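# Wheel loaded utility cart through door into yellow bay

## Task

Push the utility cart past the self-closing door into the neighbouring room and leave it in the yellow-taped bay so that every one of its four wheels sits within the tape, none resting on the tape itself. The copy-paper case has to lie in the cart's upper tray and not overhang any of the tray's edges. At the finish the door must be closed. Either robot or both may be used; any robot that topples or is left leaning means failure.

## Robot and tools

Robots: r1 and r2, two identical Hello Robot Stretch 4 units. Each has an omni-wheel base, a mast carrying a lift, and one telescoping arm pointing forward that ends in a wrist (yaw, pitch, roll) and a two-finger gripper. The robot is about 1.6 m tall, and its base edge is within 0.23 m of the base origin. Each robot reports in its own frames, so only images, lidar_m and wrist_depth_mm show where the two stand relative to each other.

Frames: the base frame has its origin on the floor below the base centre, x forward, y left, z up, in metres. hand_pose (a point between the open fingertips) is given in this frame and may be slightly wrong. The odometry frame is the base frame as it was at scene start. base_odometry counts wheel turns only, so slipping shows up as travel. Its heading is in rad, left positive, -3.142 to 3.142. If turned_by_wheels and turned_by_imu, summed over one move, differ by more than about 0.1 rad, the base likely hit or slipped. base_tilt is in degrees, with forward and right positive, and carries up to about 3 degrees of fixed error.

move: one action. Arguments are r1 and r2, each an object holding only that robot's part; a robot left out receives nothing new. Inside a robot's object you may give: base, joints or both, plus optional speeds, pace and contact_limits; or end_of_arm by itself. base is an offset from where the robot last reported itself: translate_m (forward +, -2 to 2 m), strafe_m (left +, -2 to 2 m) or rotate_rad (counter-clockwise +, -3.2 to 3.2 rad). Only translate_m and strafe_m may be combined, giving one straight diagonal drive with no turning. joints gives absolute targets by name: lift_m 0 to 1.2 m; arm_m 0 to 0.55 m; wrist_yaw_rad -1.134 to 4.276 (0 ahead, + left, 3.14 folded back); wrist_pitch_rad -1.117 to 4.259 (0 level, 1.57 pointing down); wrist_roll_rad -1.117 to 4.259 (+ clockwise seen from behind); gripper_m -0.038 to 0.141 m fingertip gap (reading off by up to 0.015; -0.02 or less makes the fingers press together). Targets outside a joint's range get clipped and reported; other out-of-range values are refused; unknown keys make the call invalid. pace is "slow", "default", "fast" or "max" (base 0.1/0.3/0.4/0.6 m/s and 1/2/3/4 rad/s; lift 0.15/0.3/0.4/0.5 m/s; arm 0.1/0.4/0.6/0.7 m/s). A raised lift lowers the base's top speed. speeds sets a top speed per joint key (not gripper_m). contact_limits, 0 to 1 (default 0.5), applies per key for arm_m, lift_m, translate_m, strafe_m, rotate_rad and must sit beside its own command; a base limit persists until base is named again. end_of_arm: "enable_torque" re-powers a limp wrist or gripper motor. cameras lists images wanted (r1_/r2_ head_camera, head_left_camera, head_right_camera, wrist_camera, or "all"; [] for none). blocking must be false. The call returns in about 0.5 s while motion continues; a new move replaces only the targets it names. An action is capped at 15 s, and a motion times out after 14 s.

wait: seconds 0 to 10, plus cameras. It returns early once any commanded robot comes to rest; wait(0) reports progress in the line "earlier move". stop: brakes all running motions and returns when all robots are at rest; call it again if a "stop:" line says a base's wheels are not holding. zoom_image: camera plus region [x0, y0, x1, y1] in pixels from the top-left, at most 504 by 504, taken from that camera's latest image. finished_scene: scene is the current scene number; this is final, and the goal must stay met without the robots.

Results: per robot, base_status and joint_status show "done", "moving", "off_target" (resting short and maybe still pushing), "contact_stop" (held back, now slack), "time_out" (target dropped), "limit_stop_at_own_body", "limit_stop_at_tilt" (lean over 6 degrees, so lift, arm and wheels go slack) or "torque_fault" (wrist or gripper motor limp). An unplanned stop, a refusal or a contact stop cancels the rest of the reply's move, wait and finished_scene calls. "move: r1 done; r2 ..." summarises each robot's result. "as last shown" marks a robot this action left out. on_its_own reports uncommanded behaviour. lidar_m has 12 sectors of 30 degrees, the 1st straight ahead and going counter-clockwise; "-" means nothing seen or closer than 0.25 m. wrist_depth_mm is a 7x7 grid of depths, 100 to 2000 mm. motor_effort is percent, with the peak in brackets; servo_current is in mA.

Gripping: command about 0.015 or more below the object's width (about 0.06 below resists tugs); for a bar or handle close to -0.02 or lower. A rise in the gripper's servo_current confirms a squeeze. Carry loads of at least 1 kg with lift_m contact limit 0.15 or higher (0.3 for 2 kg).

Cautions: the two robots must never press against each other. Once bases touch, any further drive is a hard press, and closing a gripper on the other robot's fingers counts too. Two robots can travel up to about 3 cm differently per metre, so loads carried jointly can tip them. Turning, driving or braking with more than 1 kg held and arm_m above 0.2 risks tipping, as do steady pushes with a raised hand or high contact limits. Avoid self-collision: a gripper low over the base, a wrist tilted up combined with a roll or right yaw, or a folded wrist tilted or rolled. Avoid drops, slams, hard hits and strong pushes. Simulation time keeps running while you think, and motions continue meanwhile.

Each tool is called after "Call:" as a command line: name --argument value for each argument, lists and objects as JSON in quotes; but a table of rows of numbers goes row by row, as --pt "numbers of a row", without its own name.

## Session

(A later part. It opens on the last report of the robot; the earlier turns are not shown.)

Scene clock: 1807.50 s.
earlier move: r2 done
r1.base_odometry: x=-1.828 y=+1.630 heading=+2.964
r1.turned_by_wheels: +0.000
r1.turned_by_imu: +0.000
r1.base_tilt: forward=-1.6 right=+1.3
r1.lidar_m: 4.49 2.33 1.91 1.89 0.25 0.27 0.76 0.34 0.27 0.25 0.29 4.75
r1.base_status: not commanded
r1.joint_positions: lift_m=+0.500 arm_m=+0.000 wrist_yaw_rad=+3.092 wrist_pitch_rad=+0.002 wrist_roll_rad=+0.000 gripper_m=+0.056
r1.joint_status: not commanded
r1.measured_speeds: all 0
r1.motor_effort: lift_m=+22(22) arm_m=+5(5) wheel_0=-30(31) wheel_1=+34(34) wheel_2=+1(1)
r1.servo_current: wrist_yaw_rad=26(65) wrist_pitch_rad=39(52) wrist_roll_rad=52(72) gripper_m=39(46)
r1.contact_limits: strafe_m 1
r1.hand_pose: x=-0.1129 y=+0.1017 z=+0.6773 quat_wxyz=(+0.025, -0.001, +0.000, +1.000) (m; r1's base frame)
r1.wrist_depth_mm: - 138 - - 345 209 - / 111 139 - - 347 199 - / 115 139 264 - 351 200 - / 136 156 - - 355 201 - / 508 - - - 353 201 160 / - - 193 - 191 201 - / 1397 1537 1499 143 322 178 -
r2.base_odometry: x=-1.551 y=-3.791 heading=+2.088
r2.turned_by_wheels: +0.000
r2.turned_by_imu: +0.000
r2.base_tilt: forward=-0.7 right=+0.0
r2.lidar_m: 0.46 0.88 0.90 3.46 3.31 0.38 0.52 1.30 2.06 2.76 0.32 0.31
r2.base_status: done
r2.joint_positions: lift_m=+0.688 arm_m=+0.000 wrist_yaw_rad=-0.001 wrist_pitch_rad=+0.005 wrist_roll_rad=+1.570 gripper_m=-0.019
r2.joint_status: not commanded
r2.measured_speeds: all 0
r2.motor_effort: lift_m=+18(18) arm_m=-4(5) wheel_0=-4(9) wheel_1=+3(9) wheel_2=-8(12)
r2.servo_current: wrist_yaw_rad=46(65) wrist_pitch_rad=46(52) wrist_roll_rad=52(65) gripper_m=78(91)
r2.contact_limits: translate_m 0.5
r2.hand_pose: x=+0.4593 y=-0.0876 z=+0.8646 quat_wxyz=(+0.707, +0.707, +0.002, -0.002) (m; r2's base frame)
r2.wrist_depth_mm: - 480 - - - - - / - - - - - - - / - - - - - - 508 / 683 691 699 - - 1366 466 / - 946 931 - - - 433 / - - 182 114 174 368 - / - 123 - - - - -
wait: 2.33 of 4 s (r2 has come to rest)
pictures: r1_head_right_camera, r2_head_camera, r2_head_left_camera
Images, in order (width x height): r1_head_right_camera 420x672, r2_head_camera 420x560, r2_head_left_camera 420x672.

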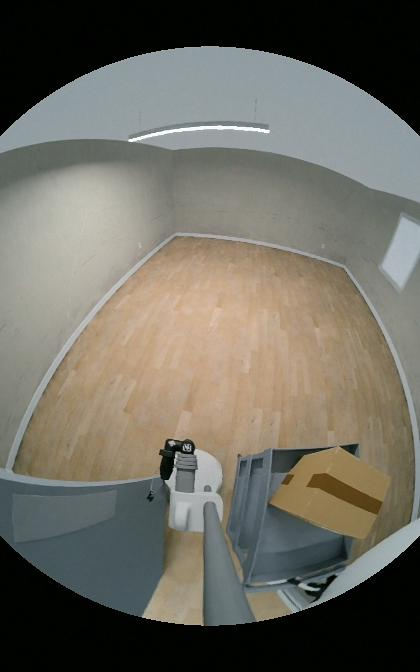

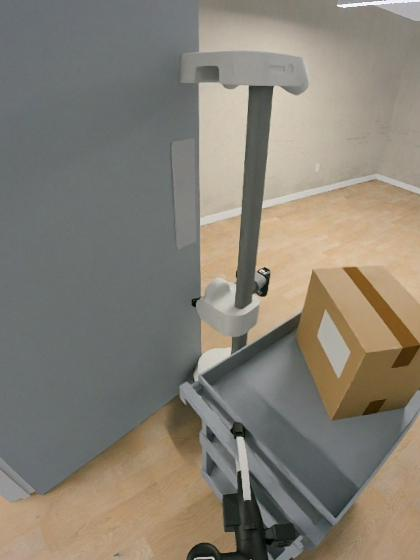

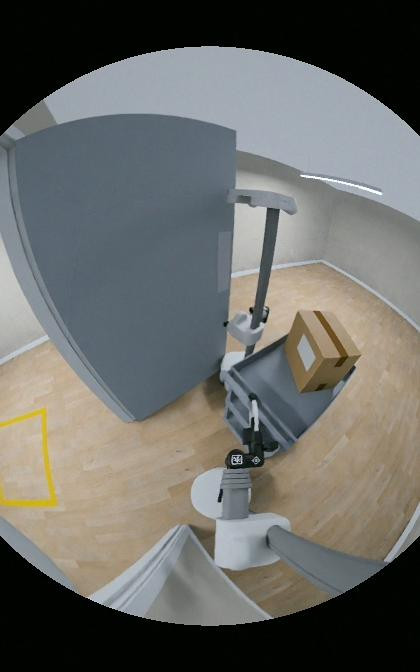

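Call:
move --r2 '{"base":{"rotate_rad":-0.27},"pace":"slow","contact_limits":{"rotate_rad":0.4}}' --blocking false --cameras '[]'

Call:
wait --seconds 4 --cameras '[]'

Call:
move --r2 '{"base":{"strafe_m":0.11},"pace":"slow","contact_limits":{"strafe_m":0.4}}' --blocking false --cameras '[]'

Call:
wait --seconds 4 --cameras '["r2_head_camera","r1_head_right_camera","r2_head_left_camera"]'

Scene clock: 1821.40 s.
move: r2 moving
r1: as last shown
r1.base_tilt: forward=-1.6 right=+1.2
r1.lidar_m: 4.48 2.32 1.92 1.91 0.25 0.27 0.78 0.39 0.29 0.26 0.30 4.76
r1.servo_current: wrist_yaw_rad=39(52) wrist_pitch_rad=39(52) wrist_roll_rad=52(59) gripper_m=39(46)
r1.contact_limits: strafe_m 1
r1.wrist_depth_mm: - 138 - - 347 209 - / 111 139 - - 349 200 - / 115 139 264 - 351 200 - / 136 156 - - 353 201 - / 1336 - - - 355 202 160 / 1308 - 193 - 191 202 - / 1397 1499 1576 143 320 178 -
r2.base_odometry: x=-1.552 y=-3.791 heading=+1.965
r2.turned_by_wheels: -0.123
r2.turned_by_imu: -0.118
r2.base_tilt: forward=-0.7 right=+0.1
r2.lidar_m: 0.43 0.89 0.89 3.47 3.30 0.35 0.44 0.92 2.01 2.51 0.31 0.29
r2.base_status: rotate_rad moving
r2.joint_positions: lift_m=+0.688 arm_m=+0.000 wrist_yaw_rad=+0.010 wrist_pitch_rad=+0.005 wrist_roll_rad=+1.570 gripper_m=-0.019
r2.joint_status: not commanded
r2.measured_speeds: translate_m=-0.001 strafe_m=+0.000 rotate_rad=-0.483 lift_m=+0.000 arm_m=+0.000 wrist_yaw_rad=+0.019 wrist_pitch_rad=+0.000 wrist_roll_rad=+0.000
r2.motor_effort: lift_m=+18(18) arm_m=-4(4) wheel_0=+14(17) wheel_1=+10(11) wheel_2=+13(13)
r2.servo_current: wrist_yaw_rad=65(65) wrist_pitch_rad=46(46) wrist_roll_rad=39(59) gripper_m=85(85)
r2.contact_limits: rotate_rad 0.4
r2.hand_pose: x=+0.4602 y=-0.0846 z=+0.8646 quat_wxyz=(+0.707, +0.707, +0.005, +0.002) (m; r2's base frame)
r2.wrist_depth_mm: - 397 384 - - 110 - / - - 512 - - - - / - - - - - - - / - - - - - 691 496 / - - - - 210 1618 459 / - 917 197 119 180 - 359 / - - - - - - -
pictures: none
No camera images: "cameras" was empty.

Scene clock: 1822.23 s.
earlier move: r2 done
r1.base_odometry: x=-1.828 y=+1.630 heading=+2.964
r1.turned_by_wheels: +0.000
r1.turned_by_imu: +0.000
r1.base_tilt: forward=-1.6 right=+1.3
r1.lidar_m: 4.50 2.35 1.91 1.90 0.25 0.26 0.78 0.47 0.32 0.28 0.30 4.76
r1.base_status: not commanded
r1.joint_positions: lift_m=+0.500 arm_m=+0.000 wrist_yaw_rad=+3.092 wrist_pitch_rad=+0.002 wrist_roll_rad=+0.000 gripper_m=+0.056
r1.joint_status: not commanded
r1.measured_speeds: all 0
r1.motor_effort: lift_m=+22(22) arm_m=+5(5) wheel_0=-31(31) wheel_1=+34(34) wheel_2=+1(1)
r1.servo_current: wrist_yaw_rad=39(52) wrist_pitch_rad=39(52) wrist_roll_rad=46(65) gripper_m=39(46)
r1.contact_limits: strafe_m 1
r1.hand_pose: x=-0.1129 y=+0.1017 z=+0.6773 quat_wxyz=(+0.025, -0.001, +0.000, +1.000) (m; r1's base frame)
r1.wrist_depth_mm: - 138 - - 345 210 - / 111 138 - - 349 200 - / 116 139 262 - 353 200 - / 136 156 - - 355 202 - / 1336 - - - 353 201 160 / - - 194 - 191 201 - / 1336 1499 1576 143 320 178 -
r2.base_odometry: x=-1.551 y=-3.791 heading=+1.819
r2.turned_by_wheels: -0.146
r2.turned_by_imu: -0.142
r2.base_tilt: forward=-0.7 right=+0.1
r2.lidar_m: 0.44 0.92 0.88 1.04 3.31 0.35 0.39 0.71 1.98 2.27 0.40 0.37
r2.base_status: done
r2.joint_positions: lift_m=+0.688 arm_m=+0.000 wrist_yaw_rad=-0.002 wrist_pitch_rad=+0.005 wrist_roll_rad=+1.570 gripper_m=-0.019
r2.joint_status: not commanded
r2.measured_speeds: all 0
r2.motor_effort: lift_m=+18(18) arm_m=-4(5) wheel_0=+4(18) wheel_1=+4(11) wheel_2=+6(13)
r2.servo_current: wrist_yaw_rad=33(65) wrist_pitch_rad=46(52) wrist_roll_rad=39(59) gripper_m=78(85)
r2.contact_limits: rotate_rad 0.4
r2.hand_pose: x=+0.4592 y=-0.0879 z=+0.8646 quat_wxyz=(+0.707, +0.707, +0.001, -0.002) (m; r2's base frame)
r2.wrist_depth_mm: - 364 368 103 157 - - / - 433 424 110 170 - - / - - 521 118 185 - - / - - - 131 203 - - / - - - 148 225 1576 508 / 699 707 187 166 179 707 699 / - 904 - - - - 340
wait: 0.83 of 4 s (r2 has come to rest)
pictures: none
No camera images: "cameras" was empty.

Scene clock: 1822.73 s.
move: r2 moving
r1: as last shown
r1.lidar_m: 4.50 2.34 1.91 1.89 0.25 0.28 0.78 0.45 0.30 0.28 0.28 4.73
r1.servo_current: wrist_yaw_rad=52(65) wrist_pitch_rad=46(46) wrist_roll_rad=39(59) gripper_m=46(46)
r1.contact_limits: strafe_m 1
r1.wrist_depth_mm: - 138 - - 345 210 - / 111 138 - - 351 199 - / 115 139 262 - 351 200 - / 136 156 - - 355 201 - / 1366 - - - 355 202 160 / - - 193 - 191 201 - / 1366 1499 1537 143 320 178 -
r2.base_odometry: x=-1.565 y=-3.795 heading=+1.819
r2.turned_by_wheels: +0.000
r2.turned_by_imu: +0.000
r2.base_tilt: forward=-0.7 right=+0.1
r2.lidar_m: 0.44 0.92 0.88 3.15 3.27 0.32 0.39 0.68 1.99 2.32 0.38 0.38
r2.base_status: strafe_m moving
r2.joint_positions: lift_m=+0.688 arm_m=+0.000 wrist_yaw_rad=-0.002 wrist_pitch_rad=+0.005 wrist_roll_rad=+1.570 gripper_m=-0.019
r2.joint_status: not commanded
r2.measured_speeds: translate_m=-0.001 strafe_m=+0.056 rotate_rad=+0.003 lift_m=+0.000 arm_m=+0.000 wrist_yaw_rad=+0.000 wrist_pitch_rad=+0.000 wrist_roll_rad=+0.000
r2.motor_effort: lift_m=+18(18) arm_m=-4(5) wheel_0=-9(11) wheel_1=+8(8) wheel_2=+1(6)
r2.servo_current: wrist_yaw_rad=52(59) wrist_pitch_rad=46(52) wrist_roll_rad=65(65) gripper_m=78(91)
r2.contact_limits: strafe_m 0.4
r2.hand_pose: x=+0.4592 y=-0.0879 z=+0.8646 quat_wxyz=(+0.707, +0.707, +0.001, -0.002) (m; r2's base frame)
r2.wrist_depth_mm: - 364 368 103 161 - - / - 436 424 113 172 - - / - - 521 119 187 - - / - - - 132 204 - - / - - - 149 226 1576 508 / 683 715 186 164 179 732 699 / - 904 - - - - 798
pictures: none
No camera images: "cameras" was empty.

Scene clock: 1824.47 s.
earlier move: r2 done
r1.base_odometry: x=-1.828 y=+1.630 heading=+2.964
r1.turned_by_wheels: +0.000
r1.turned_by_imu: +0.000
r1.base_tilt: forward=-1.6 right=+1.3
r1.lidar_m: 4.48 2.33 1.90 1.90 0.25 0.26 0.76 0.38 0.28 0.27 0.30 4.75
r1.base_status: not commanded
r1.joint_positions: lift_m=+0.500 arm_m=+0.000 wrist_yaw_rad=+3.092 wrist_pitch_rad=+0.002 wrist_roll_rad=+0.000 gripper_m=+0.056
r1.joint_status: not commanded
r1.measured_speeds: all 0
r1.motor_effort: lift_m=+22(22) arm_m=+5(5) wheel_0=-30(31) wheel_1=+34(34) wheel_2=+1(1)
r1.servo_current: wrist_yaw_rad=52(72) wrist_pitch_rad=46(46) wrist_roll_rad=59(59) gripper_m=46(46)
r1.contact_limits: strafe_m 1
r1.hand_pose: x=-0.1129 y=+0.1017 z=+0.6773 quat_wxyz=(+0.025, -0.001, +0.000, +1.000) (m; r1's base frame)
r1.wrist_depth_mm: - 138 - - 345 209 - / 111 139 - - 349 199 - / 115 139 264 - 349 200 - / 137 156 - - 353 201 - / 1336 - - - 355 202 160 / - - 193 - 191 201 - / 1078 1499 1537 143 320 178 -
r2.base_odometry: x=-1.658 y=-3.818 heading=+1.818
r2.turned_by_wheels: +0.000
r2.turned_by_imu: +0.000
r2.base_tilt: forward=-0.7 right=+0.1
r2.lidar_m: 0.45 0.81 0.78 3.08 3.23 0.43 0.35 0.56 2.07 2.37 0.32 0.35
r2.base_status: done
r2.joint_positions: lift_m=+0.688 arm_m=+0.000 wrist_yaw_rad=-0.003 wrist_pitch_rad=+0.005 wrist_roll_rad=+1.570 gripper_m=-0.019
r2.joint_status: not commanded
r2.measured_speeds: all 0
r2.motor_effort: lift_m=+18(18) arm_m=-4(5) wheel_0=-6(14) wheel_1=+2(9) wheel_2=-1(6)
r2.servo_current: wrist_yaw_rad=46(59) wrist_pitch_rad=52(52) wrist_roll_rad=52(65) gripper_m=78(91)
r2.contact_limits: strafe_m 0.4
r2.hand_pose: x=+0.4590 y=-0.0884 z=+0.8646 quat_wxyz=(+0.707, +0.707, +0.001, -0.003) (m; r2's base frame)
r2.wrist_depth_mm: - 364 370 - 141 - - / - 496 455 - - - - / - - 597 105 174 - - / - - - 115 200 1499 - / 707 699 707 133 224 732 484 / - - 185 156 177 1708 891 / - 140 - - 340 - 347
wait: 1.73 of 4 s (r2 has come to rest)
pictures: r1_head_right_camera, r2_head_camera, r2_head_left_camera
Images, in order (width x height): r1_head_right_camera 420x672, r2_head_camera 420x560, r2_head_left_camera 420x672.

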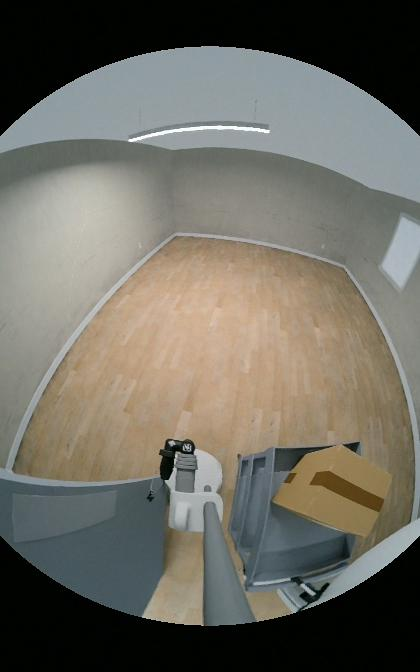

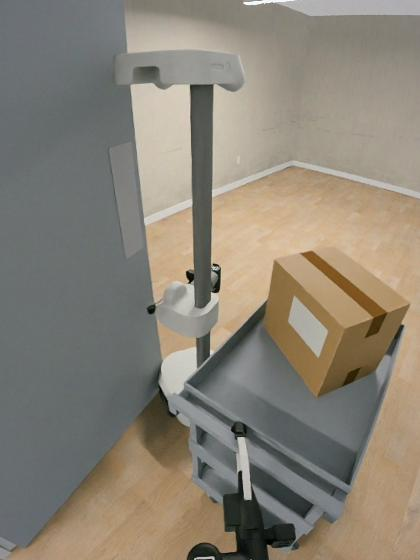

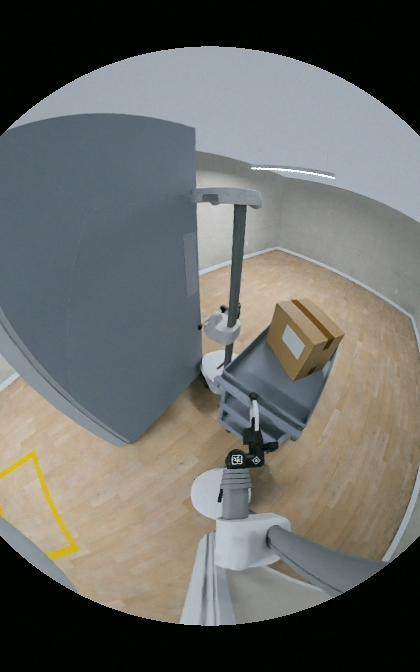

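Call:
move --r2 '{"base":{"rotate_rad":-0.27},"pace":"slow","contact_limits":{"rotate_rad":0.4}}' --blocking false --cameras '[]'

Call:
wait --seconds 4 --cameras '[]'

Call:
move --r2 '{"base":{"strafe_m":0.12},"pace":"slow","contact_limits":{"strafe_m":0.4}}' --blocking false --cameras '[]'

Call:
wait --seconds 4 --cameras '["r2_head_camera","r1_head_right_camera","r2_head_left_camera","r2_head_right_camera"]'

Scene clock: 1831.90 s.
move: r2 moving
r1: as last shown
r1.lidar_m: 4.48 2.33 1.91 1.90 0.25 0.29 0.81 0.40 0.30 0.27 0.30 4.76
r1.motor_effort: lift_m=+22(22) arm_m=+5(5) wheel_0=-30(31) wheel_1=+33(34) wheel_2=+1(1)
r1.servo_current: wrist_yaw_rad=52(52) wrist_pitch_rad=39(52) wrist_roll_rad=26(59) gripper_m=39(46)
r1.contact_limits: strafe_m 1
r1.wrist_depth_mm: - 138 - - 343 210 - / 112 139 - - 349 198 - / 115 139 264 - 353 200 - / 136 156 - - 353 200 - / 1336 - - - 355 202 160 / 1336 - 194 - 191 201 - / 1308 1537 1499 143 320 178 -
r2.base_odometry: x=-1.658 y=-3.818 heading=+1.695
r2.turned_by_wheels: -0.123
r2.turned_by_imu: -0.119
r2.base_tilt: forward=-0.7 right=+0.1
r2.lidar_m: 0.43 0.85 0.79 0.85 3.28 3.22 0.33 0.47 1.99 2.25 3.36 0.36
r2.base_status: rotate_rad moving
r2.joint_positions: lift_m=+0.688 arm_m=+0.000 wrist_yaw_rad=+0.010 wrist_pitch_rad=+0.005 wrist_roll_rad=+1.570 gripper_m=-0.019
r2.joint_status: not commanded
r2.measured_speeds: translate_m=+0.001 strafe_m=-0.002 rotate_rad=-0.485 lift_m=+0.000 arm_m=+0.000 wrist_yaw_rad=+0.025 wrist_pitch_rad=+0.000 wrist_roll_rad=+0.000
r2.motor_effort: lift_m=+18(18) arm_m=-4(5) wheel_0=+15(15) wheel_1=+9(10) wheel_2=+12(12)
r2.servo_current: wrist_yaw_rad=65(65) wrist_pitch_rad=46(46) wrist_roll_rad=52(52) gripper_m=78(85)
r2.contact_limits: rotate_rad 0.4
r2.hand_pose: x=+0.4602 y=-0.0847 z=+0.8646 quat_wxyz=(+0.707, +0.707, +0.005, +0.001) (m; r2's base frame)
r2.wrist_depth_mm: - 357 351 - 148 - - / - 439 424 102 162 - - / - - 539 109 178 - - / - - - 125 197 554 - / - - - 137 220 1397 500 / 699 - 196 159 180 1464 891 / - 904 - - 334 - 338
pictures: none
No camera images: "cameras" was empty.

Scene clock: 1832.73 s.
earlier move: r2 done
r1.base_odometry: x=-1.828 y=+1.630 heading=+2.964
r1.turned_by_wheels: +0.000
r1.turned_by_imu: +0.000
r1.base_tilt: forward=-1.6 right=+1.3
r1.lidar_m: 4.50 2.34 1.91 1.89 0.25 0.30 0.79 0.49 0.31 0.30 0.30 4.75
r1.base_status: not commanded
r1.joint_positions: lift_m=+0.500 arm_m=+0.000 wrist_yaw_rad=+3.092 wrist_pitch_rad=+0.002 wrist_roll_rad=+0.000 gripper_m=+0.056
r1.joint_status: not commanded
r1.measured_speeds: all 0
r1.motor_effort: lift_m=+22(22) arm_m=+5(5) wheel_0=-30(31) wheel_1=+34(34) wheel_2=+1(1)
r1.servo_current: wrist_yaw_rad=59(65) wrist_pitch_rad=46(52) wrist_roll_rad=46(59) gripper_m=39(46)
r1.contact_limits: strafe_m 1
r1.hand_pose: x=-0.1129 y=+0.1017 z=+0.6773 quat_wxyz=(+0.025, -0.001, +0.000, +1.000) (m; r1's base frame)
r1.wrist_depth_mm: - 138 - - 345 210 - / 111 139 - - 347 199 - / 115 139 265 - 349 199 - / 136 155 - - 353 201 - / 1336 - - - 355 202 161 / - - 194 - 190 201 - / 1336 1499 1537 143 320 177 -
r2.base_odometry: x=-1.658 y=-3.818 heading=+1.550
r2.turned_by_wheels: -0.145
r2.turned_by_imu: -0.141
r2.base_tilt: forward=-0.6 right=+0.1
r2.lidar_m: 0.41 0.88 0.78 0.80 3.39 3.22 0.35 0.39 1.03 2.12 2.86 0.39
r2.base_status: done
r2.joint_positions: lift_m=+0.688 arm_m=+0.000 wrist_yaw_rad=+0.002 wrist_pitch_rad=+0.005 wrist_roll_rad=+1.570 gripper_m=-0.019
r2.joint_status: not commanded
r2.measured_speeds: all 0
r2.motor_effort: lift_m=+18(18) arm_m=-5(5) wheel_0=+6(16) wheel_1=+5(10) wheel_2=+8(12)
r2.servo_current: wrist_yaw_rad=52(65) wrist_pitch_rad=46(52) wrist_roll_rad=46(52) gripper_m=78(85)
r2.contact_limits: rotate_rad 0.4
r2.hand_pose: x=+0.4595 y=-0.0868 z=+0.8646 quat_wxyz=(+0.707, +0.707, +0.003, -0.001) (m; r2's base frame)
r2.wrist_depth_mm: - - 530 138 193 - - / - 449 430 143 202 759 - / - 484 462 150 210 - - / - - 535 158 219 - - / - - 640 165 229 - - / - - - 172 178 1618 504 / 707 707 - - - 691 683
wait: 0.83 of 4 s (r2 has come to rest)
pictures: none
No camera images: "cameras" was empty.

Scene clock: 1833.23 s.
move: r2 moving
r1: as last shown
r1.lidar_m: 4.49 2.34 1.90 1.90 0.25 0.28 0.80 0.47 0.32 0.28 0.32 4.74
r1.servo_current: wrist_yaw_rad=39(59) wrist_pitch_rad=46(46) wrist_roll_rad=52(52) gripper_m=46(46)
r1.contact_limits: strafe_m 1
r1.wrist_depth_mm: - 138 - - 347 210 - / 111 138 - - 349 200 - / 115 139 265 - 351 199 - / 136 156 - - 351 200 - / 1308 - - - 355 202 160 / - - 194 - 191 201 - / 1138 1537 1499 143 322 178 -
r2.base_odometry: x=-1.672 y=-3.818 heading=+1.550
r2.turned_by_wheels: +0.000
r2.turned_by_imu: +0.000
r2.base_tilt: forward=-0.7 right=+0.0
r2.lidar_m: 0.42 0.86 0.78 0.77 3.34 3.19 0.33 0.37 0.98 2.14 2.88 0.41
r2.base_status: strafe_m moving
r2.joint_positions: lift_m=+0.688 arm_m=+0.000 wrist_yaw_rad=+0.002 wrist_pitch_rad=+0.005 wrist_roll_rad=+1.570 gripper_m=-0.019
r2.joint_status: not commanded
r2.measured_speeds: translate_m=+0.000 strafe_m=+0.055 rotate_rad=+0.001 lift_m=+0.000 arm_m=+0.000 wrist_yaw_rad=+0.000 wrist_pitch_rad=+0.000 wrist_roll_rad=+0.000
r2.motor_effort: lift_m=+18(18) arm_m=-4(5) wheel_0=-4(10) wheel_1=+8(10) wheel_2=+0(6)
r2.servo_current: wrist_yaw_rad=39(59) wrist_pitch_rad=46(52) wrist_roll_rad=46(52) gripper_m=78(85)
r2.contact_limits: strafe_m 0.4
r2.hand_pose: x=+0.4595 y=-0.0868 z=+0.8646 quat_wxyz=(+0.707, +0.707, +0.003, -0.001) (m; r2's base frame)
r2.wrist_depth_mm: - - 535 138 193 - - / - 445 430 145 202 768 - / - 484 455 151 211 - - / - - 535 158 220 - - / - - 634 165 230 - - / - - 186 172 179 1618 508 / 707 707 - - - 691 683
pictures: none
No camera images: "cameras" was empty.

Scene clock: 1835.07 s.
earlier move: r2 done
r1.base_odometry: x=-1.828 y=+1.630 heading=+2.964
r1.turned_by_wheels: +0.000
r1.turned_by_imu: +0.000
r1.base_tilt: forward=-1.6 right=+1.3
r1.lidar_m: 4.49 2.34 1.90 1.88 0.25 0.27 0.78 0.37 0.27 0.26 0.30 4.76
r1.base_status: not commanded
r1.joint_positions: lift_m=+0.500 arm_m=+0.000 wrist_yaw_rad=+3.092 wrist_pitch_rad=+0.002 wrist_roll_rad=+0.000 gripper_m=+0.056
r1.joint_status: not commanded
r1.measured_speeds: all 0
r1.motor_effort: lift_m=+22(22) arm_m=+5(5) wheel_0=-30(31) wheel_1=+34(34) wheel_2=+1(1)
r1.servo_current: wrist_yaw_rad=33(72) wrist_pitch_rad=39(52) wrist_roll_rad=33(65) gripper_m=39(46)
r1.contact_limits: strafe_m 1
r1.hand_pose: x=-0.1129 y=+0.1017 z=+0.6773 quat_wxyz=(+0.025, -0.001, +0.000, +1.000) (m; r1's base frame)
r1.wrist_depth_mm: - 138 - - 343 210 - / 112 138 - - 349 200 - / 115 139 265 - 349 200 - / 137 155 - - 353 200 - / 525 - - - 355 201 160 / - - 194 - 191 201 - / 1160 1118 1537 143 320 178 -
r2.base_odometry: x=-1.778 y=-3.816 heading=+1.550
r2.turned_by_wheels: +0.000
r2.turned_by_imu: -0.001
r2.base_tilt: forward=-0.6 right=+0.1
r2.lidar_m: 0.42 0.77 0.67 0.69 3.35 3.16 0.46 0.36 0.81 2.24 0.40 0.37
r2.base_status: done
r2.joint_positions: lift_m=+0.688 arm_m=+0.000 wrist_yaw_rad=-0.003 wrist_pitch_rad=+0.005 wrist_roll_rad=+1.570 gripper_m=-0.019
r2.joint_status: not commanded
r2.measured_speeds: all 0
r2.motor_effort: lift_m=+18(18) arm_m=-4(5) wheel_0=-8(13) wheel_1=+4(10) wheel_2=+0(6)
r2.servo_current: wrist_yaw_rad=46(59) wrist_pitch_rad=46(52) wrist_roll_rad=52(59) gripper_m=78(85)
r2.contact_limits: strafe_m 0.4
r2.hand_pose: x=+0.4591 y=-0.0884 z=+0.8646 quat_wxyz=(+0.707, +0.707, +0.001, -0.003) (m; r2's base frame)
r2.wrist_depth_mm: - 418 415 121 175 - - / - 421 413 126 186 - - / - - 484 136 198 - - / - - 597 147 215 - - / - - - 156 229 1708 - / - - 186 169 180 1397 469 / - 654 - - - 1863 878
wait: 1.83 of 4 s (r2 has come to rest)
pictures: r1_head_right_camera, r2_head_camera, r2_head_left_camera, r2_head_right_camera
Images, in order (width x height): r1_head_right_camera 420x672, r2_head_camera 420x560, r2_head_left_camera 420x672, r2_head_right_camera 420x672.

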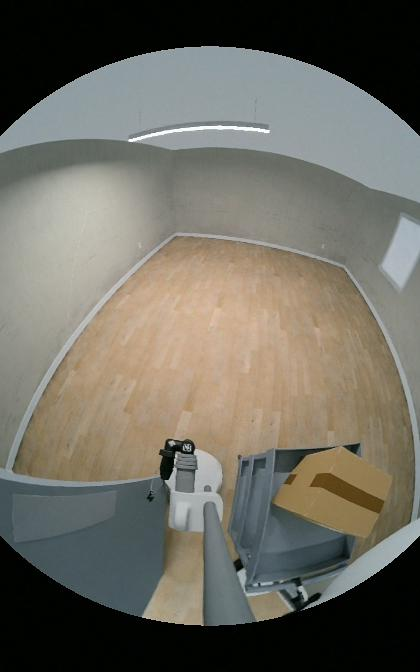

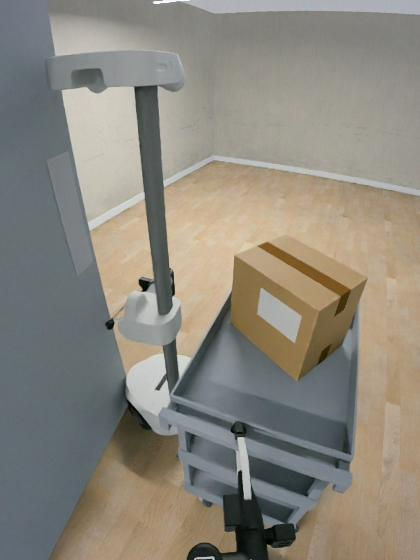

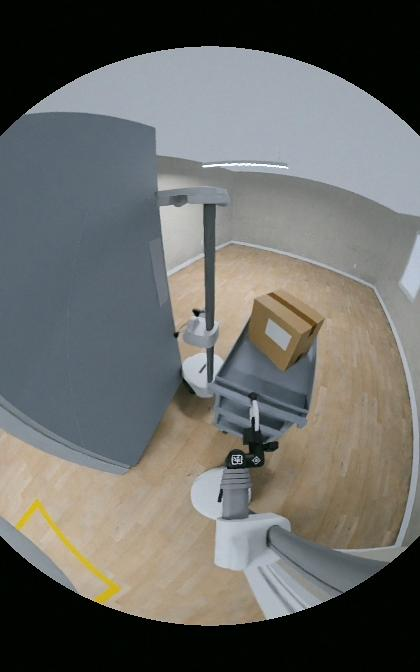

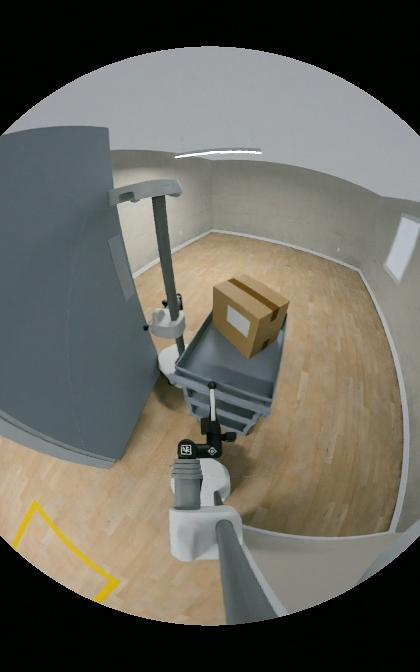

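Call:
move --r2 '{"base":{"rotate_rad":-0.27},"pace":"slow","contact_limits":{"rotate_rad":0.4}}' --blocking false --cameras '[]'

Call:
wait --seconds 4 --cameras '[]'

Call:
move --r2 '{"base":{"strafe_m":0.11},"pace":"slow","contact_limits":{"strafe_m":0.4}}' --blocking false --cameras '[]'

Call:
wait --seconds 4 --cameras '["r2_head_camera","r1_head_right_camera","r2_head_left_camera","r2_head_right_camera"]'

Scene clock: 1849.13 s.
move: r2 moving
r1: as last shown
r1.lidar_m: 4.50 2.32 1.92 1.89 0.25 0.27 0.81 0.39 0.31 0.28 0.31 4.75
r1.servo_current: wrist_yaw_rad=59(59) wrist_pitch_rad=39(46) wrist_roll_rad=46(59) gripper_m=46(46)
r1.contact_limits: strafe_m 1
r1.wrist_depth_mm: - 138 - - 343 208 - / 112 138 - - 345 200 - / 116 139 264 - 351 199 - / 136 156 - - 355 201 - / 1042 - - - 353 202 160 / - - 193 - 191 201 - / 1078 1118 1537 143 320 177 -
r2.base_odometry: x=-1.778 y=-3.815 heading=+1.426
r2.turned_by_wheels: -0.124
r2.turned_by_imu: -0.119
r2.base_tilt: forward=-0.6 right=+0.1
r2.lidar_m: 0.40 0.84 0.69 0.68 3.23 3.17 3.24 0.38 0.57 2.20 2.72 0.41
r2.base_status: rotate_rad moving
r2.joint_positions: lift_m=+0.688 arm_m=+0.000 wrist_yaw_rad=+0.008 wrist_pitch_rad=+0.005 wrist_roll_rad=+1.570 gripper_m=-0.019
r2.joint_status: not commanded
r2.measured_speeds: translate_m=+0.000 strafe_m=+0.001 rotate_rad=-0.491 lift_m=+0.000 arm_m=+0.000 wrist_yaw_rad=+0.009 wrist_pitch_rad=+0.000 wrist_roll_rad=+0.000
r2.motor_effort: lift_m=+18(18) arm_m=-5(5) wheel_0=+10(14) wheel_1=+11(11) wheel_2=+12(12)
r2.servo_current: wrist_yaw_rad=59(59) wrist_pitch_rad=46(46) wrist_roll_rad=46(52) gripper_m=85(91)
r2.contact_limits: rotate_rad 0.4
r2.hand_pose: x=+0.4600 y=-0.0852 z=+0.8646 quat_wxyz=(+0.707, +0.707, +0.005, +0.001) (m; r2's base frame)
r2.wrist_depth_mm: - - 500 131 189 - - / - 430 424 138 196 - - / - 488 459 146 208 - - / - - 544 154 219 - - / - - - 163 229 - - / - - - 170 179 1537 492 / 683 661 - - 254 668 676
pictures: none
No camera images: "cameras" was empty.

Scene clock: 1849.97 s.
earlier move: r2 done
r1.base_odometry: x=-1.828 y=+1.630 heading=+2.964
r1.turned_by_wheels: +0.000
r1.turned_by_imu: +0.000
r1.base_tilt: forward=-1.6 right=+1.3
r1.lidar_m: 4.50 2.36 1.93 1.89 0.25 0.29 0.79 0.47 0.33 0.31 0.31 4.75
r1.base_status: not commanded
r1.joint_positions: lift_m=+0.500 arm_m=+0.000 wrist_yaw_rad=+3.092 wrist_pitch_rad=+0.002 wrist_roll_rad=+0.000 gripper_m=+0.056
r1.joint_status: not commanded
r1.measured_speeds: all 0
r1.motor_effort: lift_m=+22(22) arm_m=+5(5) wheel_0=-30(31) wheel_1=+34(34) wheel_2=+1(1)
r1.servo_current: wrist_yaw_rad=46(72) wrist_pitch_rad=39(52) wrist_roll_rad=46(72) gripper_m=39(46)
r1.contact_limits: strafe_m 1
r1.hand_pose: x=-0.1129 y=+0.1017 z=+0.6773 quat_wxyz=(+0.025, -0.001, +0.000, +1.000) (m; r1's base frame)
r1.wrist_depth_mm: - 138 - - 345 210 - / 111 138 - - 351 198 - / 115 139 264 - 351 200 - / 136 155 - - 355 202 - / 1098 - - - 355 201 160 / - - 194 - 191 201 - / 1078 1160 1537 143 317 178 -
r2.base_odometry: x=-1.778 y=-3.815 heading=+1.281
r2.turned_by_wheels: -0.145
r2.turned_by_imu: -0.141
r2.base_tilt: forward=-0.7 right=+0.2
r2.lidar_m: 0.39 0.41 0.69 0.67 3.04 3.15 3.16 0.38 0.39 2.14 2.48 0.43
r2.base_status: done
r2.joint_positions: lift_m=+0.688 arm_m=+0.000 wrist_yaw_rad=+0.006 wrist_pitch_rad=+0.005 wrist_roll_rad=+1.570 gripper_m=-0.019
r2.joint_status: not commanded
r2.measured_speeds: all 0
r2.motor_effort: lift_m=+18(18) arm_m=-5(5) wheel_0=+8(14) wheel_1=+4(11) wheel_2=+7(12)
r2.servo_current: wrist_yaw_rad=52(65) wrist_pitch_rad=46(46) wrist_roll_rad=39(52) gripper_m=78(91)
r2.contact_limits: rotate_rad 0.4
r2.hand_pose: x=+0.4599 y=-0.0858 z=+0.8646 quat_wxyz=(+0.707, +0.707, +0.004, +0.000) (m; r2's base frame)
r2.wrist_depth_mm: - - - 171 231 1661 521 / - - - 172 232 750 - / - - 480 173 233 831 - / - - 484 233 233 831 - / - - 530 174 234 831 - / - - 569 175 180 - - / - - - - 236 1661 492
wait: 0.83 of 4 s (r2 has come to rest)
pictures: none
No camera images: "cameras" was empty.

Scene clock: 1850.47 s.
move: r2 moving
r1: as last shown
r1.lidar_m: 4.47 2.32 1.91 1.90 0.25 0.25 0.78 0.48 0.31 0.28 0.30 4.77
r1.motor_effort: lift_m=+22(22) arm_m=+5(5) wheel_0=-30(31) wheel_1=+33(34) wheel_2=+1(1)
r1.servo_current: wrist_yaw_rad=72(72) wrist_pitch_rad=39(52) wrist_roll_rad=59(59) gripper_m=46(46)
r1.contact_limits: strafe_m 1
r1.wrist_depth_mm: - 138 - - 345 210 - / 111 138 - - 347 199 - / 115 139 264 - 351 200 - / 136 156 - - 353 201 - / 1060 - - - 355 201 160 / - - 194 - 191 202 - / 1118 1160 1537 143 320 178 -
r2.base_odometry: x=-1.791 y=-3.811 heading=+1.281
r2.turned_by_wheels: +0.000
r2.turned_by_imu: +0.000
r2.base_tilt: forward=-0.7 right=+0.0
r2.lidar_m: 0.36 0.82 0.69 0.66 3.02 3.17 3.16 0.37 0.42 2.18 2.49 0.44
r2.base_status: strafe_m moving
r2.joint_positions: lift_m=+0.688 arm_m=+0.000 wrist_yaw_rad=+0.003 wrist_pitch_rad=+0.005 wrist_roll_rad=+1.570 gripper_m=-0.019
r2.joint_status: not commanded
r2.measured_speeds: translate_m=+0.000 strafe_m=+0.057 rotate_rad=+0.000 lift_m=+0.000 arm_m=+0.000 wrist_yaw_rad=-0.003 wrist_pitch_rad=+0.000 wrist_roll_rad=+0.000
r2.motor_effort: lift_m=+18(18) arm_m=-5(5) wheel_0=-9(11) wheel_1=+8(10) wheel_2=+0(5)
r2.servo_current: wrist_yaw_rad=46(59) wrist_pitch_rad=46(46) wrist_roll_rad=52(52) gripper_m=85(85)
r2.contact_limits: strafe_m 0.4
r2.hand_pose: x=+0.4596 y=-0.0866 z=+0.8646 quat_wxyz=(+0.707, +0.707, +0.003, -0.001) (m; r2's base frame)
r2.wrist_depth_mm: - - - 172 232 1661 496 / - - - 173 233 759 - / - - 484 173 234 842 - / - - 484 233 234 842 - / - - 535 174 236 842 - / - - 186 175 180 - - / - - - - 236 - 488
pictures: none
No camera images: "cameras" was empty.

Scene clock: 1852.23 s.
earlier move: r2 done
r1.base_odometry: x=-1.828 y=+1.630 heading=+2.964
r1.turned_by_wheels: +0.000
r1.turned_by_imu: +0.000
r1.base_tilt: forward=-1.6 right=+1.2
r1.lidar_m: 4.49 2.34 1.91 1.89 0.25 0.27 0.77 0.39 0.28 0.27 0.32 4.75
r1.base_status: not commanded
r1.joint_positions: lift_m=+0.500 arm_m=+0.000 wrist_yaw_rad=+3.092 wrist_pitch_rad=+0.002 wrist_roll_rad=+0.000 gripper_m=+0.056
r1.joint_status: not commanded
r1.measured_speeds: all 0
r1.motor_effort: lift_m=+22(22) arm_m=+5(5) wheel_0=-30(31) wheel_1=+34(34) wheel_2=+1(1)
r1.servo_current: wrist_yaw_rad=52(72) wrist_pitch_rad=39(52) wrist_roll_rad=46(65) gripper_m=39(52)
r1.contact_limits: strafe_m 1
r1.hand_pose: x=-0.1129 y=+0.1017 z=+0.6773 quat_wxyz=(+0.025, -0.001, +0.000, +1.000) (m; r1's base frame)
r1.wrist_depth_mm: - 138 - - 343 210 - / 112 138 - - 347 199 - / 115 139 264 - 349 200 - / 136 156 - - 351 201 - / 1060 - - - 355 201 160 / 1078 - 193 - 191 201 - / 1078 1078 1499 143 322 178 -
r2.base_odometry: x=-1.883 y=-3.784 heading=+1.281
r2.turned_by_wheels: +0.000
r2.turned_by_imu: +0.000
r2.base_tilt: forward=-0.7 right=+0.1
r2.lidar_m: 0.40 0.76 0.60 0.56 0.71 3.15 3.15 0.44 0.45 2.28 2.60 0.42
r2.base_status: done
r2.joint_positions: lift_m=+0.688 arm_m=+0.000 wrist_yaw_rad=-0.003 wrist_pitch_rad=+0.005 wrist_roll_rad=+1.570 gripper_m=-0.019
r2.joint_status: not commanded
r2.measured_speeds: all 0
r2.motor_effort: lift_m=+18(18) arm_m=-5(5) wheel_0=-6(12) wheel_1=+4(10) wheel_2=+0(5)
r2.servo_current: wrist_yaw_rad=46(65) wrist_pitch_rad=46(52) wrist_roll_rad=46(52) gripper_m=78(85)
r2.contact_limits: strafe_m 0.4
r2.hand_pose: x=+0.4591 y=-0.0882 z=+0.8646 quat_wxyz=(+0.707, +0.707, +0.001, -0.003) (m; r2's base frame)
r2.wrist_depth_mm: - - - 156 212 715 - / - - 521 159 216 - - / - 466 449 163 222 - - / - - 504 166 228 831 - / - - 574 170 233 - - / - - 186 174 180 1756 - / - - - - - - 480
wait: 1.77 of 4 s (r2 has come to rest)
pictures: r1_head_right_camera, r2_head_camera, r2_head_left_camera, r2_head_right_camera
Images, in order (width x height): r1_head_right_camera 420x672, r2_head_camera 420x560, r2_head_left_camera 420x672, r2_head_right_camera 420x672.

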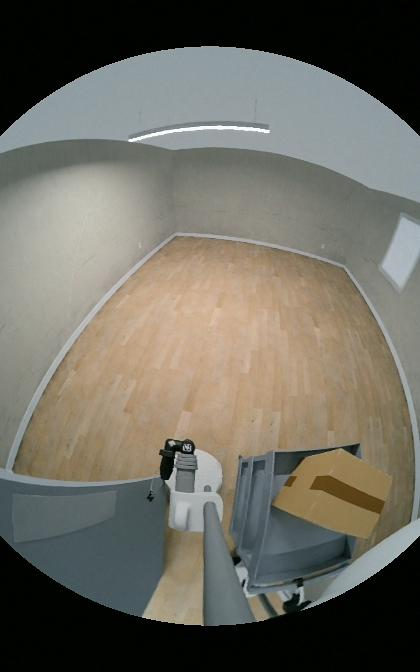

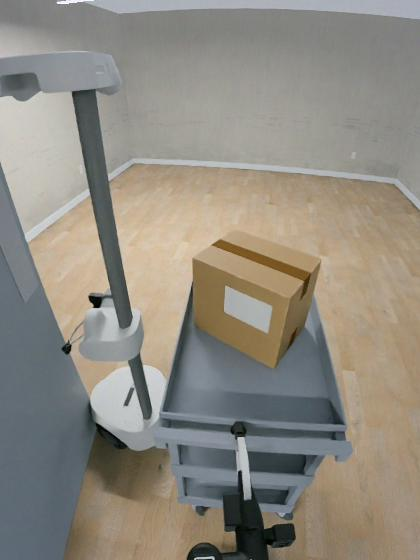

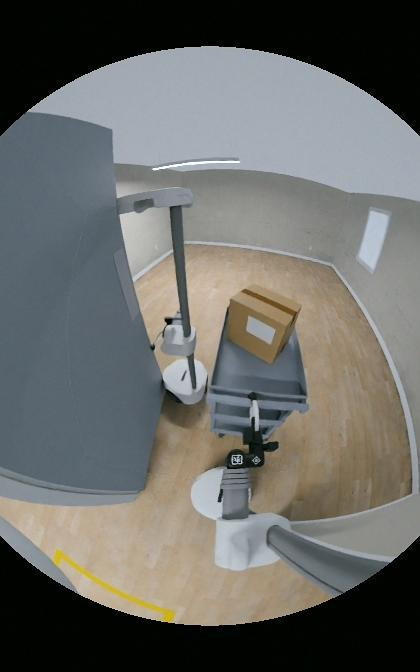

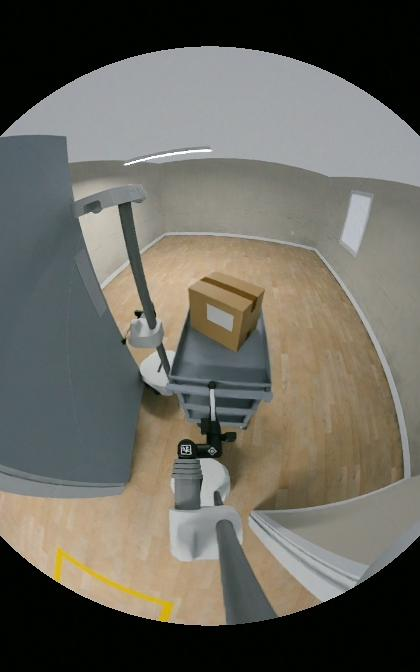

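Call:
move --r2 '{"base":{"translate_m":-0.25,"strafe_m":0.03},"pace":"slow","contact_limits":{"translate_m":0.5}}' --blocking false --cameras '[]'

Call:
wait --seconds 5 --cameras '["r2_head_camera","r1_head_right_camera","r2_head_left_camera","r2_head_right_camera"]'

Scene clock: 1858.93 s.
move: r2 moving
r1: as last shown
r1.base_tilt: forward=-1.6 right=+1.3
r1.lidar_m: 4.50 2.34 1.91 1.89 0.25 0.29 0.79 0.40 0.27 0.27 0.31 4.76
r1.motor_effort: lift_m=+22(22) arm_m=+5(5) wheel_0=-30(31) wheel_1=+33(34) wheel_2=+1(1)
r1.servo_current: wrist_yaw_rad=52(52) wrist_pitch_rad=46(52) wrist_roll_rad=52(52) gripper_m=39(46)
r1.contact_limits: strafe_m 1
r1.wrist_depth_mm: - 138 - - 343 209 - / 111 138 - - 347 199 - / 116 138 264 - 351 200 - / 136 156 - - 353 202 - / 1078 - - - 355 202 160 / 1336 - 193 - 191 202 - / 1118 1078 1499 143 320 177 -
r2.base_odometry: x=-1.888 y=-3.795 heading=+1.280
r2.turned_by_wheels: +0.000
r2.turned_by_imu: +0.000
r2.base_tilt: forward=-0.7 right=+0.0
r2.lidar_m: 0.41 0.78 0.60 0.57 0.70 3.15 3.10 0.48 0.44 2.29 2.59 0.42
r2.base_status: translate_m moving; strafe_m moving
r2.joint_positions: lift_m=+0.688 arm_m=+0.000 wrist_yaw_rad=-0.003 wrist_pitch_rad=+0.005 wrist_roll_rad=+1.570 gripper_m=-0.019
r2.joint_status: not commanded
r2.measured_speeds: translate_m=-0.049 strafe_m=+0.006 rotate_rad=+0.000 lift_m=+0.000 arm_m=+0.000 wrist_yaw_rad=+0.000 wrist_pitch_rad=+0.000 wrist_roll_rad=+0.000
r2.motor_effort: lift_m=+18(18) arm_m=-5(5) wheel_0=-12(12) wheel_1=-9(9) wheel_2=+12(13)
r2.servo_current: wrist_yaw_rad=33(59) wrist_pitch_rad=46(46) wrist_roll_rad=39(59) gripper_m=78(85)
r2.contact_limits: translate_m 0.5
r2.hand_pose: x=+0.4591 y=-0.0882 z=+0.8646 quat_wxyz=(+0.707, +0.707, +0.001, -0.003) (m; r2's base frame)
r2.wrist_depth_mm: - - - 154 210 759 - / - - 512 158 216 - - / - 466 449 162 220 - - / - - 500 166 226 831 - / - - 580 170 233 - - / - - 185 174 181 1756 - / - - - - - - 473
pictures: none
No camera images: "cameras" was empty.

Scene clock: 1862.23 s.
earlier move: r2 done
r1.base_odometry: x=-1.828 y=+1.630 heading=+2.964
r1.turned_by_wheels: +0.000
r1.turned_by_imu: +0.000
r1.base_tilt: forward=-1.6 right=+1.3
r1.lidar_m: 4.47 2.34 1.89 1.90 0.25 0.29 0.80 0.42 0.33 0.39 3.16 4.75
r1.base_status: not commanded
r1.joint_positions: lift_m=+0.500 arm_m=+0.000 wrist_yaw_rad=+3.092 wrist_pitch_rad=+0.002 wrist_roll_rad=+0.000 gripper_m=+0.056
r1.joint_status: not commanded
r1.measured_speeds: all 0
r1.motor_effort: lift_m=+22(22) arm_m=+5(5) wheel_0=-31(31) wheel_1=+34(34) wheel_2=+1(1)
r1.servo_current: wrist_yaw_rad=39(72) wrist_pitch_rad=46(52) wrist_roll_rad=46(65) gripper_m=39(46)
r1.contact_limits: strafe_m 1
r1.hand_pose: x=-0.1129 y=+0.1017 z=+0.6773 quat_wxyz=(+0.025, -0.001, +0.000, +1.000) (m; r1's base frame)
r1.wrist_depth_mm: - 138 - - 343 209 - / 111 139 - - 347 200 - / 115 139 264 - 353 200 - / 136 156 - - 355 202 - / 1336 - - - 355 202 160 / - - 193 - 191 202 - / - 759 1537 143 322 177 -
r2.base_odometry: x=-1.983 y=-4.015 heading=+1.281
r2.turned_by_wheels: +0.000
r2.turned_by_imu: +0.001
r2.base_tilt: forward=-0.7 right=+0.1
r2.lidar_m: 0.39 0.77 0.58 0.60 2.85 2.88 2.90 2.67 0.38 0.35 2.59 0.40
r2.base_status: done
r2.joint_positions: lift_m=+0.688 arm_m=+0.000 wrist_yaw_rad=+0.001 wrist_pitch_rad=+0.005 wrist_roll_rad=+1.570 gripper_m=-0.019
r2.joint_status: not commanded
r2.measured_speeds: all 0
r2.motor_effort: lift_m=+18(18) arm_m=-5(5) wheel_0=-3(12) wheel_1=-4(9) wheel_2=+6(13)
r2.servo_current: wrist_yaw_rad=46(72) wrist_pitch_rad=46(52) wrist_roll_rad=59(59) gripper_m=78(91)
r2.contact_limits: translate_m 0.5
r2.hand_pose: x=+0.4594 y=-0.0872 z=+0.8646 quat_wxyz=(+0.707, +0.707, +0.002, -0.002) (m; r2's base frame)
r2.wrist_depth_mm: - - 580 143 198 - - / - 496 449 148 206 778 - / - 477 452 153 213 - - / - - 521 160 223 - - / - - 615 167 231 - - / - - 185 173 179 1576 500 / - 854 - - - 1863 891
wait: 3.30 of 5 s (r2 has come to rest)
pictures: r1_head_right_camera, r2_head_camera, r2_head_left_camera, r2_head_right_camera
Images, in order (width x height): r1_head_right_camera 420x672, r2_head_camera 420x560, r2_head_left_camera 420x672, r2_head_right_camera 420x672.

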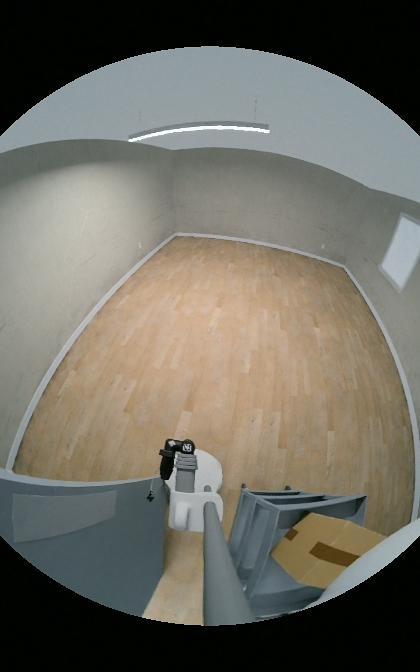

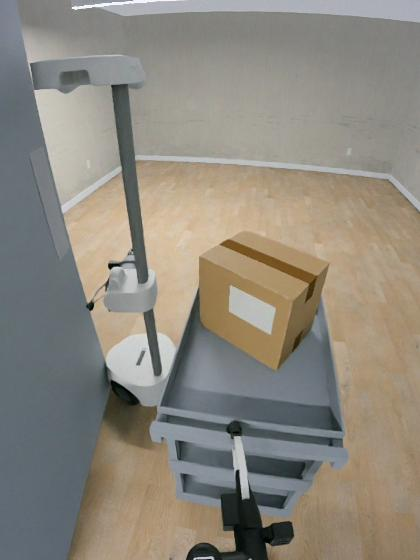

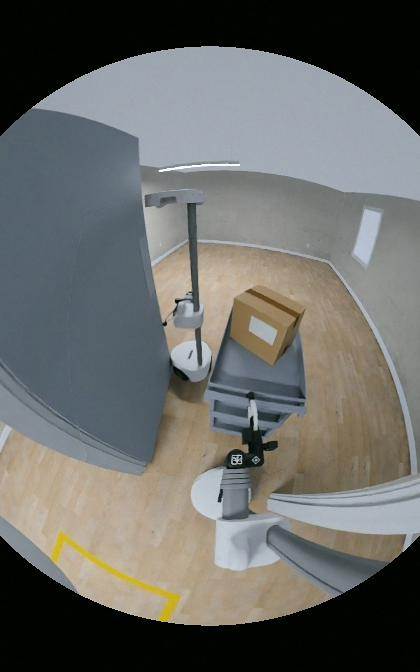

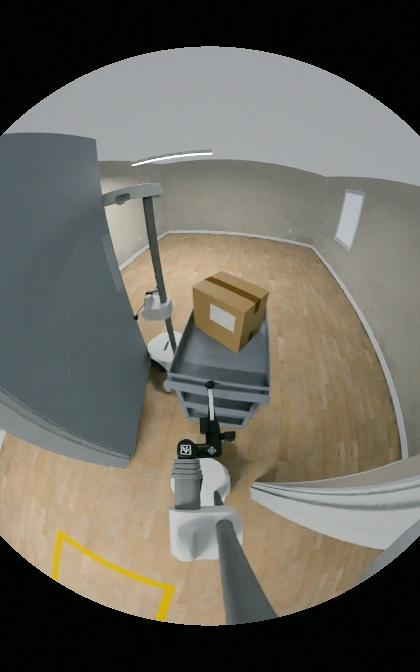

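Call:
move --r2 '{"base":{"translate_m":-0.345,"strafe_m":0.055},"pace":"slow","contact_limits":{"translate_m":0.5}}' --blocking false --cameras '[]'

Call:
wait --seconds 6 --cameras '["r2_head_camera","r1_head_right_camera","r2_head_left_camera","r2_head_right_camera"]'

Scene clock: 1867.53 s.
move: r2 moving
r1: as last shown
r1.lidar_m: 4.51 2.34 1.89 1.90 0.25 0.26 0.79 0.42 0.34 0.52 3.13 4.75
r1.motor_effort: lift_m=+22(22) arm_m=+5(5) wheel_0=-30(31) wheel_1=+34(34) wheel_2=+1(1)
r1.servo_current: wrist_yaw_rad=39(65) wrist_pitch_rad=39(46) wrist_roll_rad=52(65) gripper_m=46(46)
r1.contact_limits: strafe_m 1
r1.wrist_depth_mm: - 138 - - 343 211 - / 111 138 - - 349 200 - / 116 139 264 - 351 200 - / 136 156 - - 351 201 - / 1366 - - - 355 201 160 / - - 193 - 191 201 - / - 164 1464 143 324 178 -
r2.base_odometry: x=-1.988 y=-4.026 heading=+1.281
r2.turned_by_wheels: +0.000
r2.turned_by_imu: +0.001
r2.base_tilt: forward=-0.7 right=+0.1
r2.lidar_m: 0.38 0.76 0.56 0.59 2.84 2.88 2.88 2.65 0.37 0.35 2.56 0.41
r2.base_status: translate_m moving; strafe_m moving
r2.joint_positions: lift_m=+0.688 arm_m=+0.000 wrist_yaw_rad=+0.001 wrist_pitch_rad=+0.005 wrist_roll_rad=+1.570 gripper_m=-0.019
r2.joint_status: not commanded
r2.measured_speeds: translate_m=-0.050 strafe_m=+0.008 rotate_rad=-0.004 lift_m=+0.000 arm_m=+0.000 wrist_yaw_rad=+0.000 wrist_pitch_rad=+0.000 wrist_roll_rad=+0.000
r2.motor_effort: lift_m=+18(18) arm_m=-5(5) wheel_0=-1(8) wheel_1=-5(7) wheel_2=+12(13)
r2.servo_current: wrist_yaw_rad=46(52) wrist_pitch_rad=46(52) wrist_roll_rad=46(52) gripper_m=78(85)
r2.contact_limits: translate_m 0.5
r2.hand_pose: x=+0.4594 y=-0.0872 z=+0.8646 quat_wxyz=(+0.707, +0.707, +0.002, -0.002) (m; r2's base frame)
r2.wrist_depth_mm: - - 574 143 199 - - / - 496 452 148 206 768 - / - 477 452 154 213 - - / - - 521 160 222 - - / - - 621 167 232 - - / - - 186 173 179 1576 496 / - 854 - - - 1863 891
pictures: none
No camera images: "cameras" was empty.

Scene clock: 1871.80 s.
earlier move: r2 done
r1.base_odometry: x=-1.828 y=+1.630 heading=+2.964
r1.turned_by_wheels: +0.000
r1.turned_by_imu: +0.000
r1.base_tilt: forward=-1.6 right=+1.3
r1.lidar_m: 4.50 2.30 1.91 1.89 0.25 0.29 0.83 0.55 0.65 2.83 3.14 4.76
r1.base_status: not commanded
r1.joint_positions: lift_m=+0.500 arm_m=+0.000 wrist_yaw_rad=+3.092 wrist_pitch_rad=+0.002 wrist_roll_rad=+0.000 gripper_m=+0.056
r1.joint_status: not commanded
r1.measured_speeds: all 0
r1.motor_effort: lift_m=+22(22) arm_m=+5(5) wheel_0=-30(31) wheel_1=+34(34) wheel_2=+1(1)
r1.servo_current: wrist_yaw_rad=52(65) wrist_pitch_rad=46(52) wrist_roll_rad=46(72) gripper_m=39(52)
r1.contact_limits: strafe_m 1
r1.hand_pose: x=-0.1129 y=+0.1017 z=+0.6773 quat_wxyz=(+0.025, -0.001, +0.000, +1.000) (m; r1's base frame)
r1.wrist_depth_mm: - 138 - - 343 209 - / 111 139 - - 349 200 - / 116 139 264 - 353 200 - / 136 156 - - 353 201 - / 1182 - - - 355 201 160 / - 1537 194 - 190 201 - / - 163 1537 143 320 178 -
r2.base_odometry: x=-2.134 y=-4.329 heading=+1.280
r2.turned_by_wheels: +0.000
r2.turned_by_imu: +0.000
r2.base_tilt: forward=-0.6 right=+0.1
r2.lidar_m: 0.40 0.75 0.70 2.50 2.89 2.56 2.55 2.63 2.22 0.58 0.46 0.39
r2.base_status: done
r2.joint_positions: lift_m=+0.688 arm_m=+0.000 wrist_yaw_rad=+0.001 wrist_pitch_rad=+0.005 wrist_roll_rad=+1.570 gripper_m=-0.019
r2.joint_status: not commanded
r2.measured_speeds: all 0
r2.motor_effort: lift_m=+18(18) arm_m=-5(5) wheel_0=-5(10) wheel_1=-5(7) wheel_2=+6(13)
r2.servo_current: wrist_yaw_rad=52(59) wrist_pitch_rad=46(52) wrist_roll_rad=52(59) gripper_m=78(91)
r2.contact_limits: translate_m 0.5
r2.hand_pose: x=+0.4594 y=-0.0872 z=+0.8646 quat_wxyz=(+0.707, +0.707, +0.002, -0.002) (m; r2's base frame)
r2.wrist_depth_mm: - - 496 133 188 - - / - 427 421 141 198 - - / - 488 462 148 207 - - / - - 544 155 218 - - / - - 1205 164 231 1205 - / - - 186 171 179 1229 488 / - 139 - - - - 1118
wait: 4.27 of 6 s (r2 has come to rest)
pictures: r1_head_right_camera, r2_head_camera, r2_head_left_camera, r2_head_right_camera
Images, in order (width x height): r1_head_right_camera 420x672, r2_head_camera 420x560, r2_head_left_camera 420x672, r2_head_right_camera 420x672.

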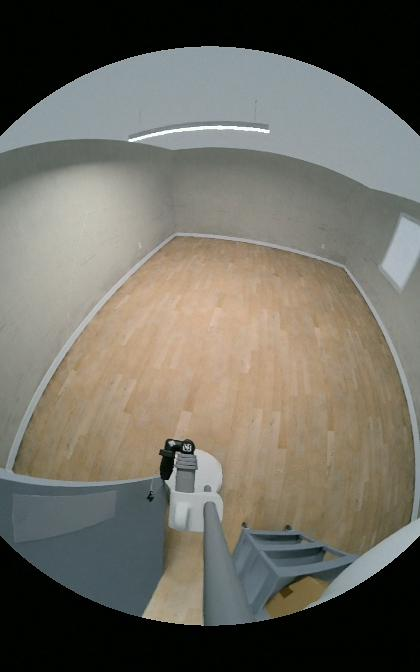

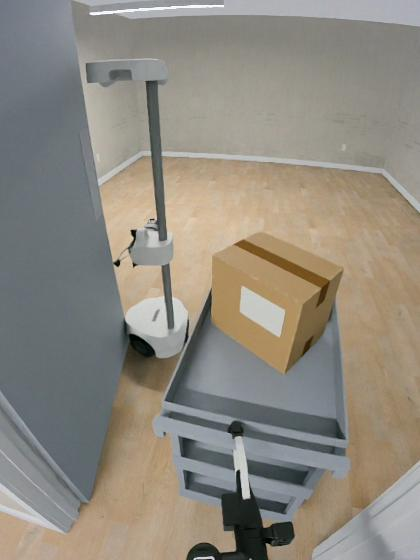

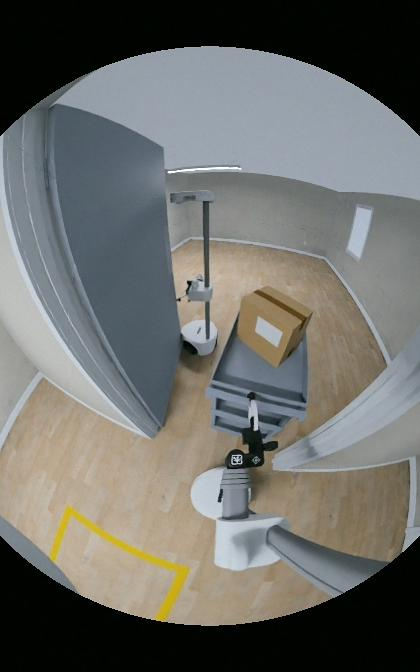

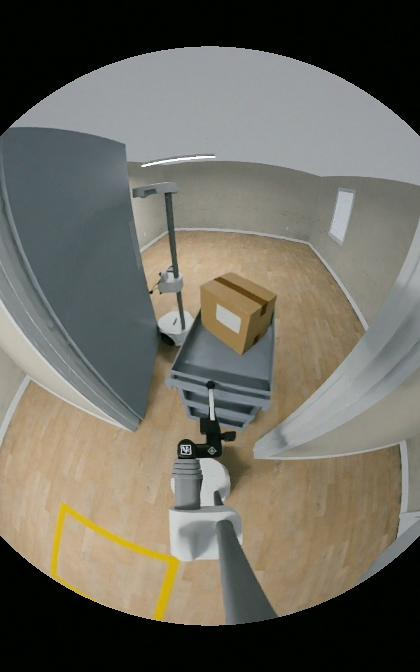

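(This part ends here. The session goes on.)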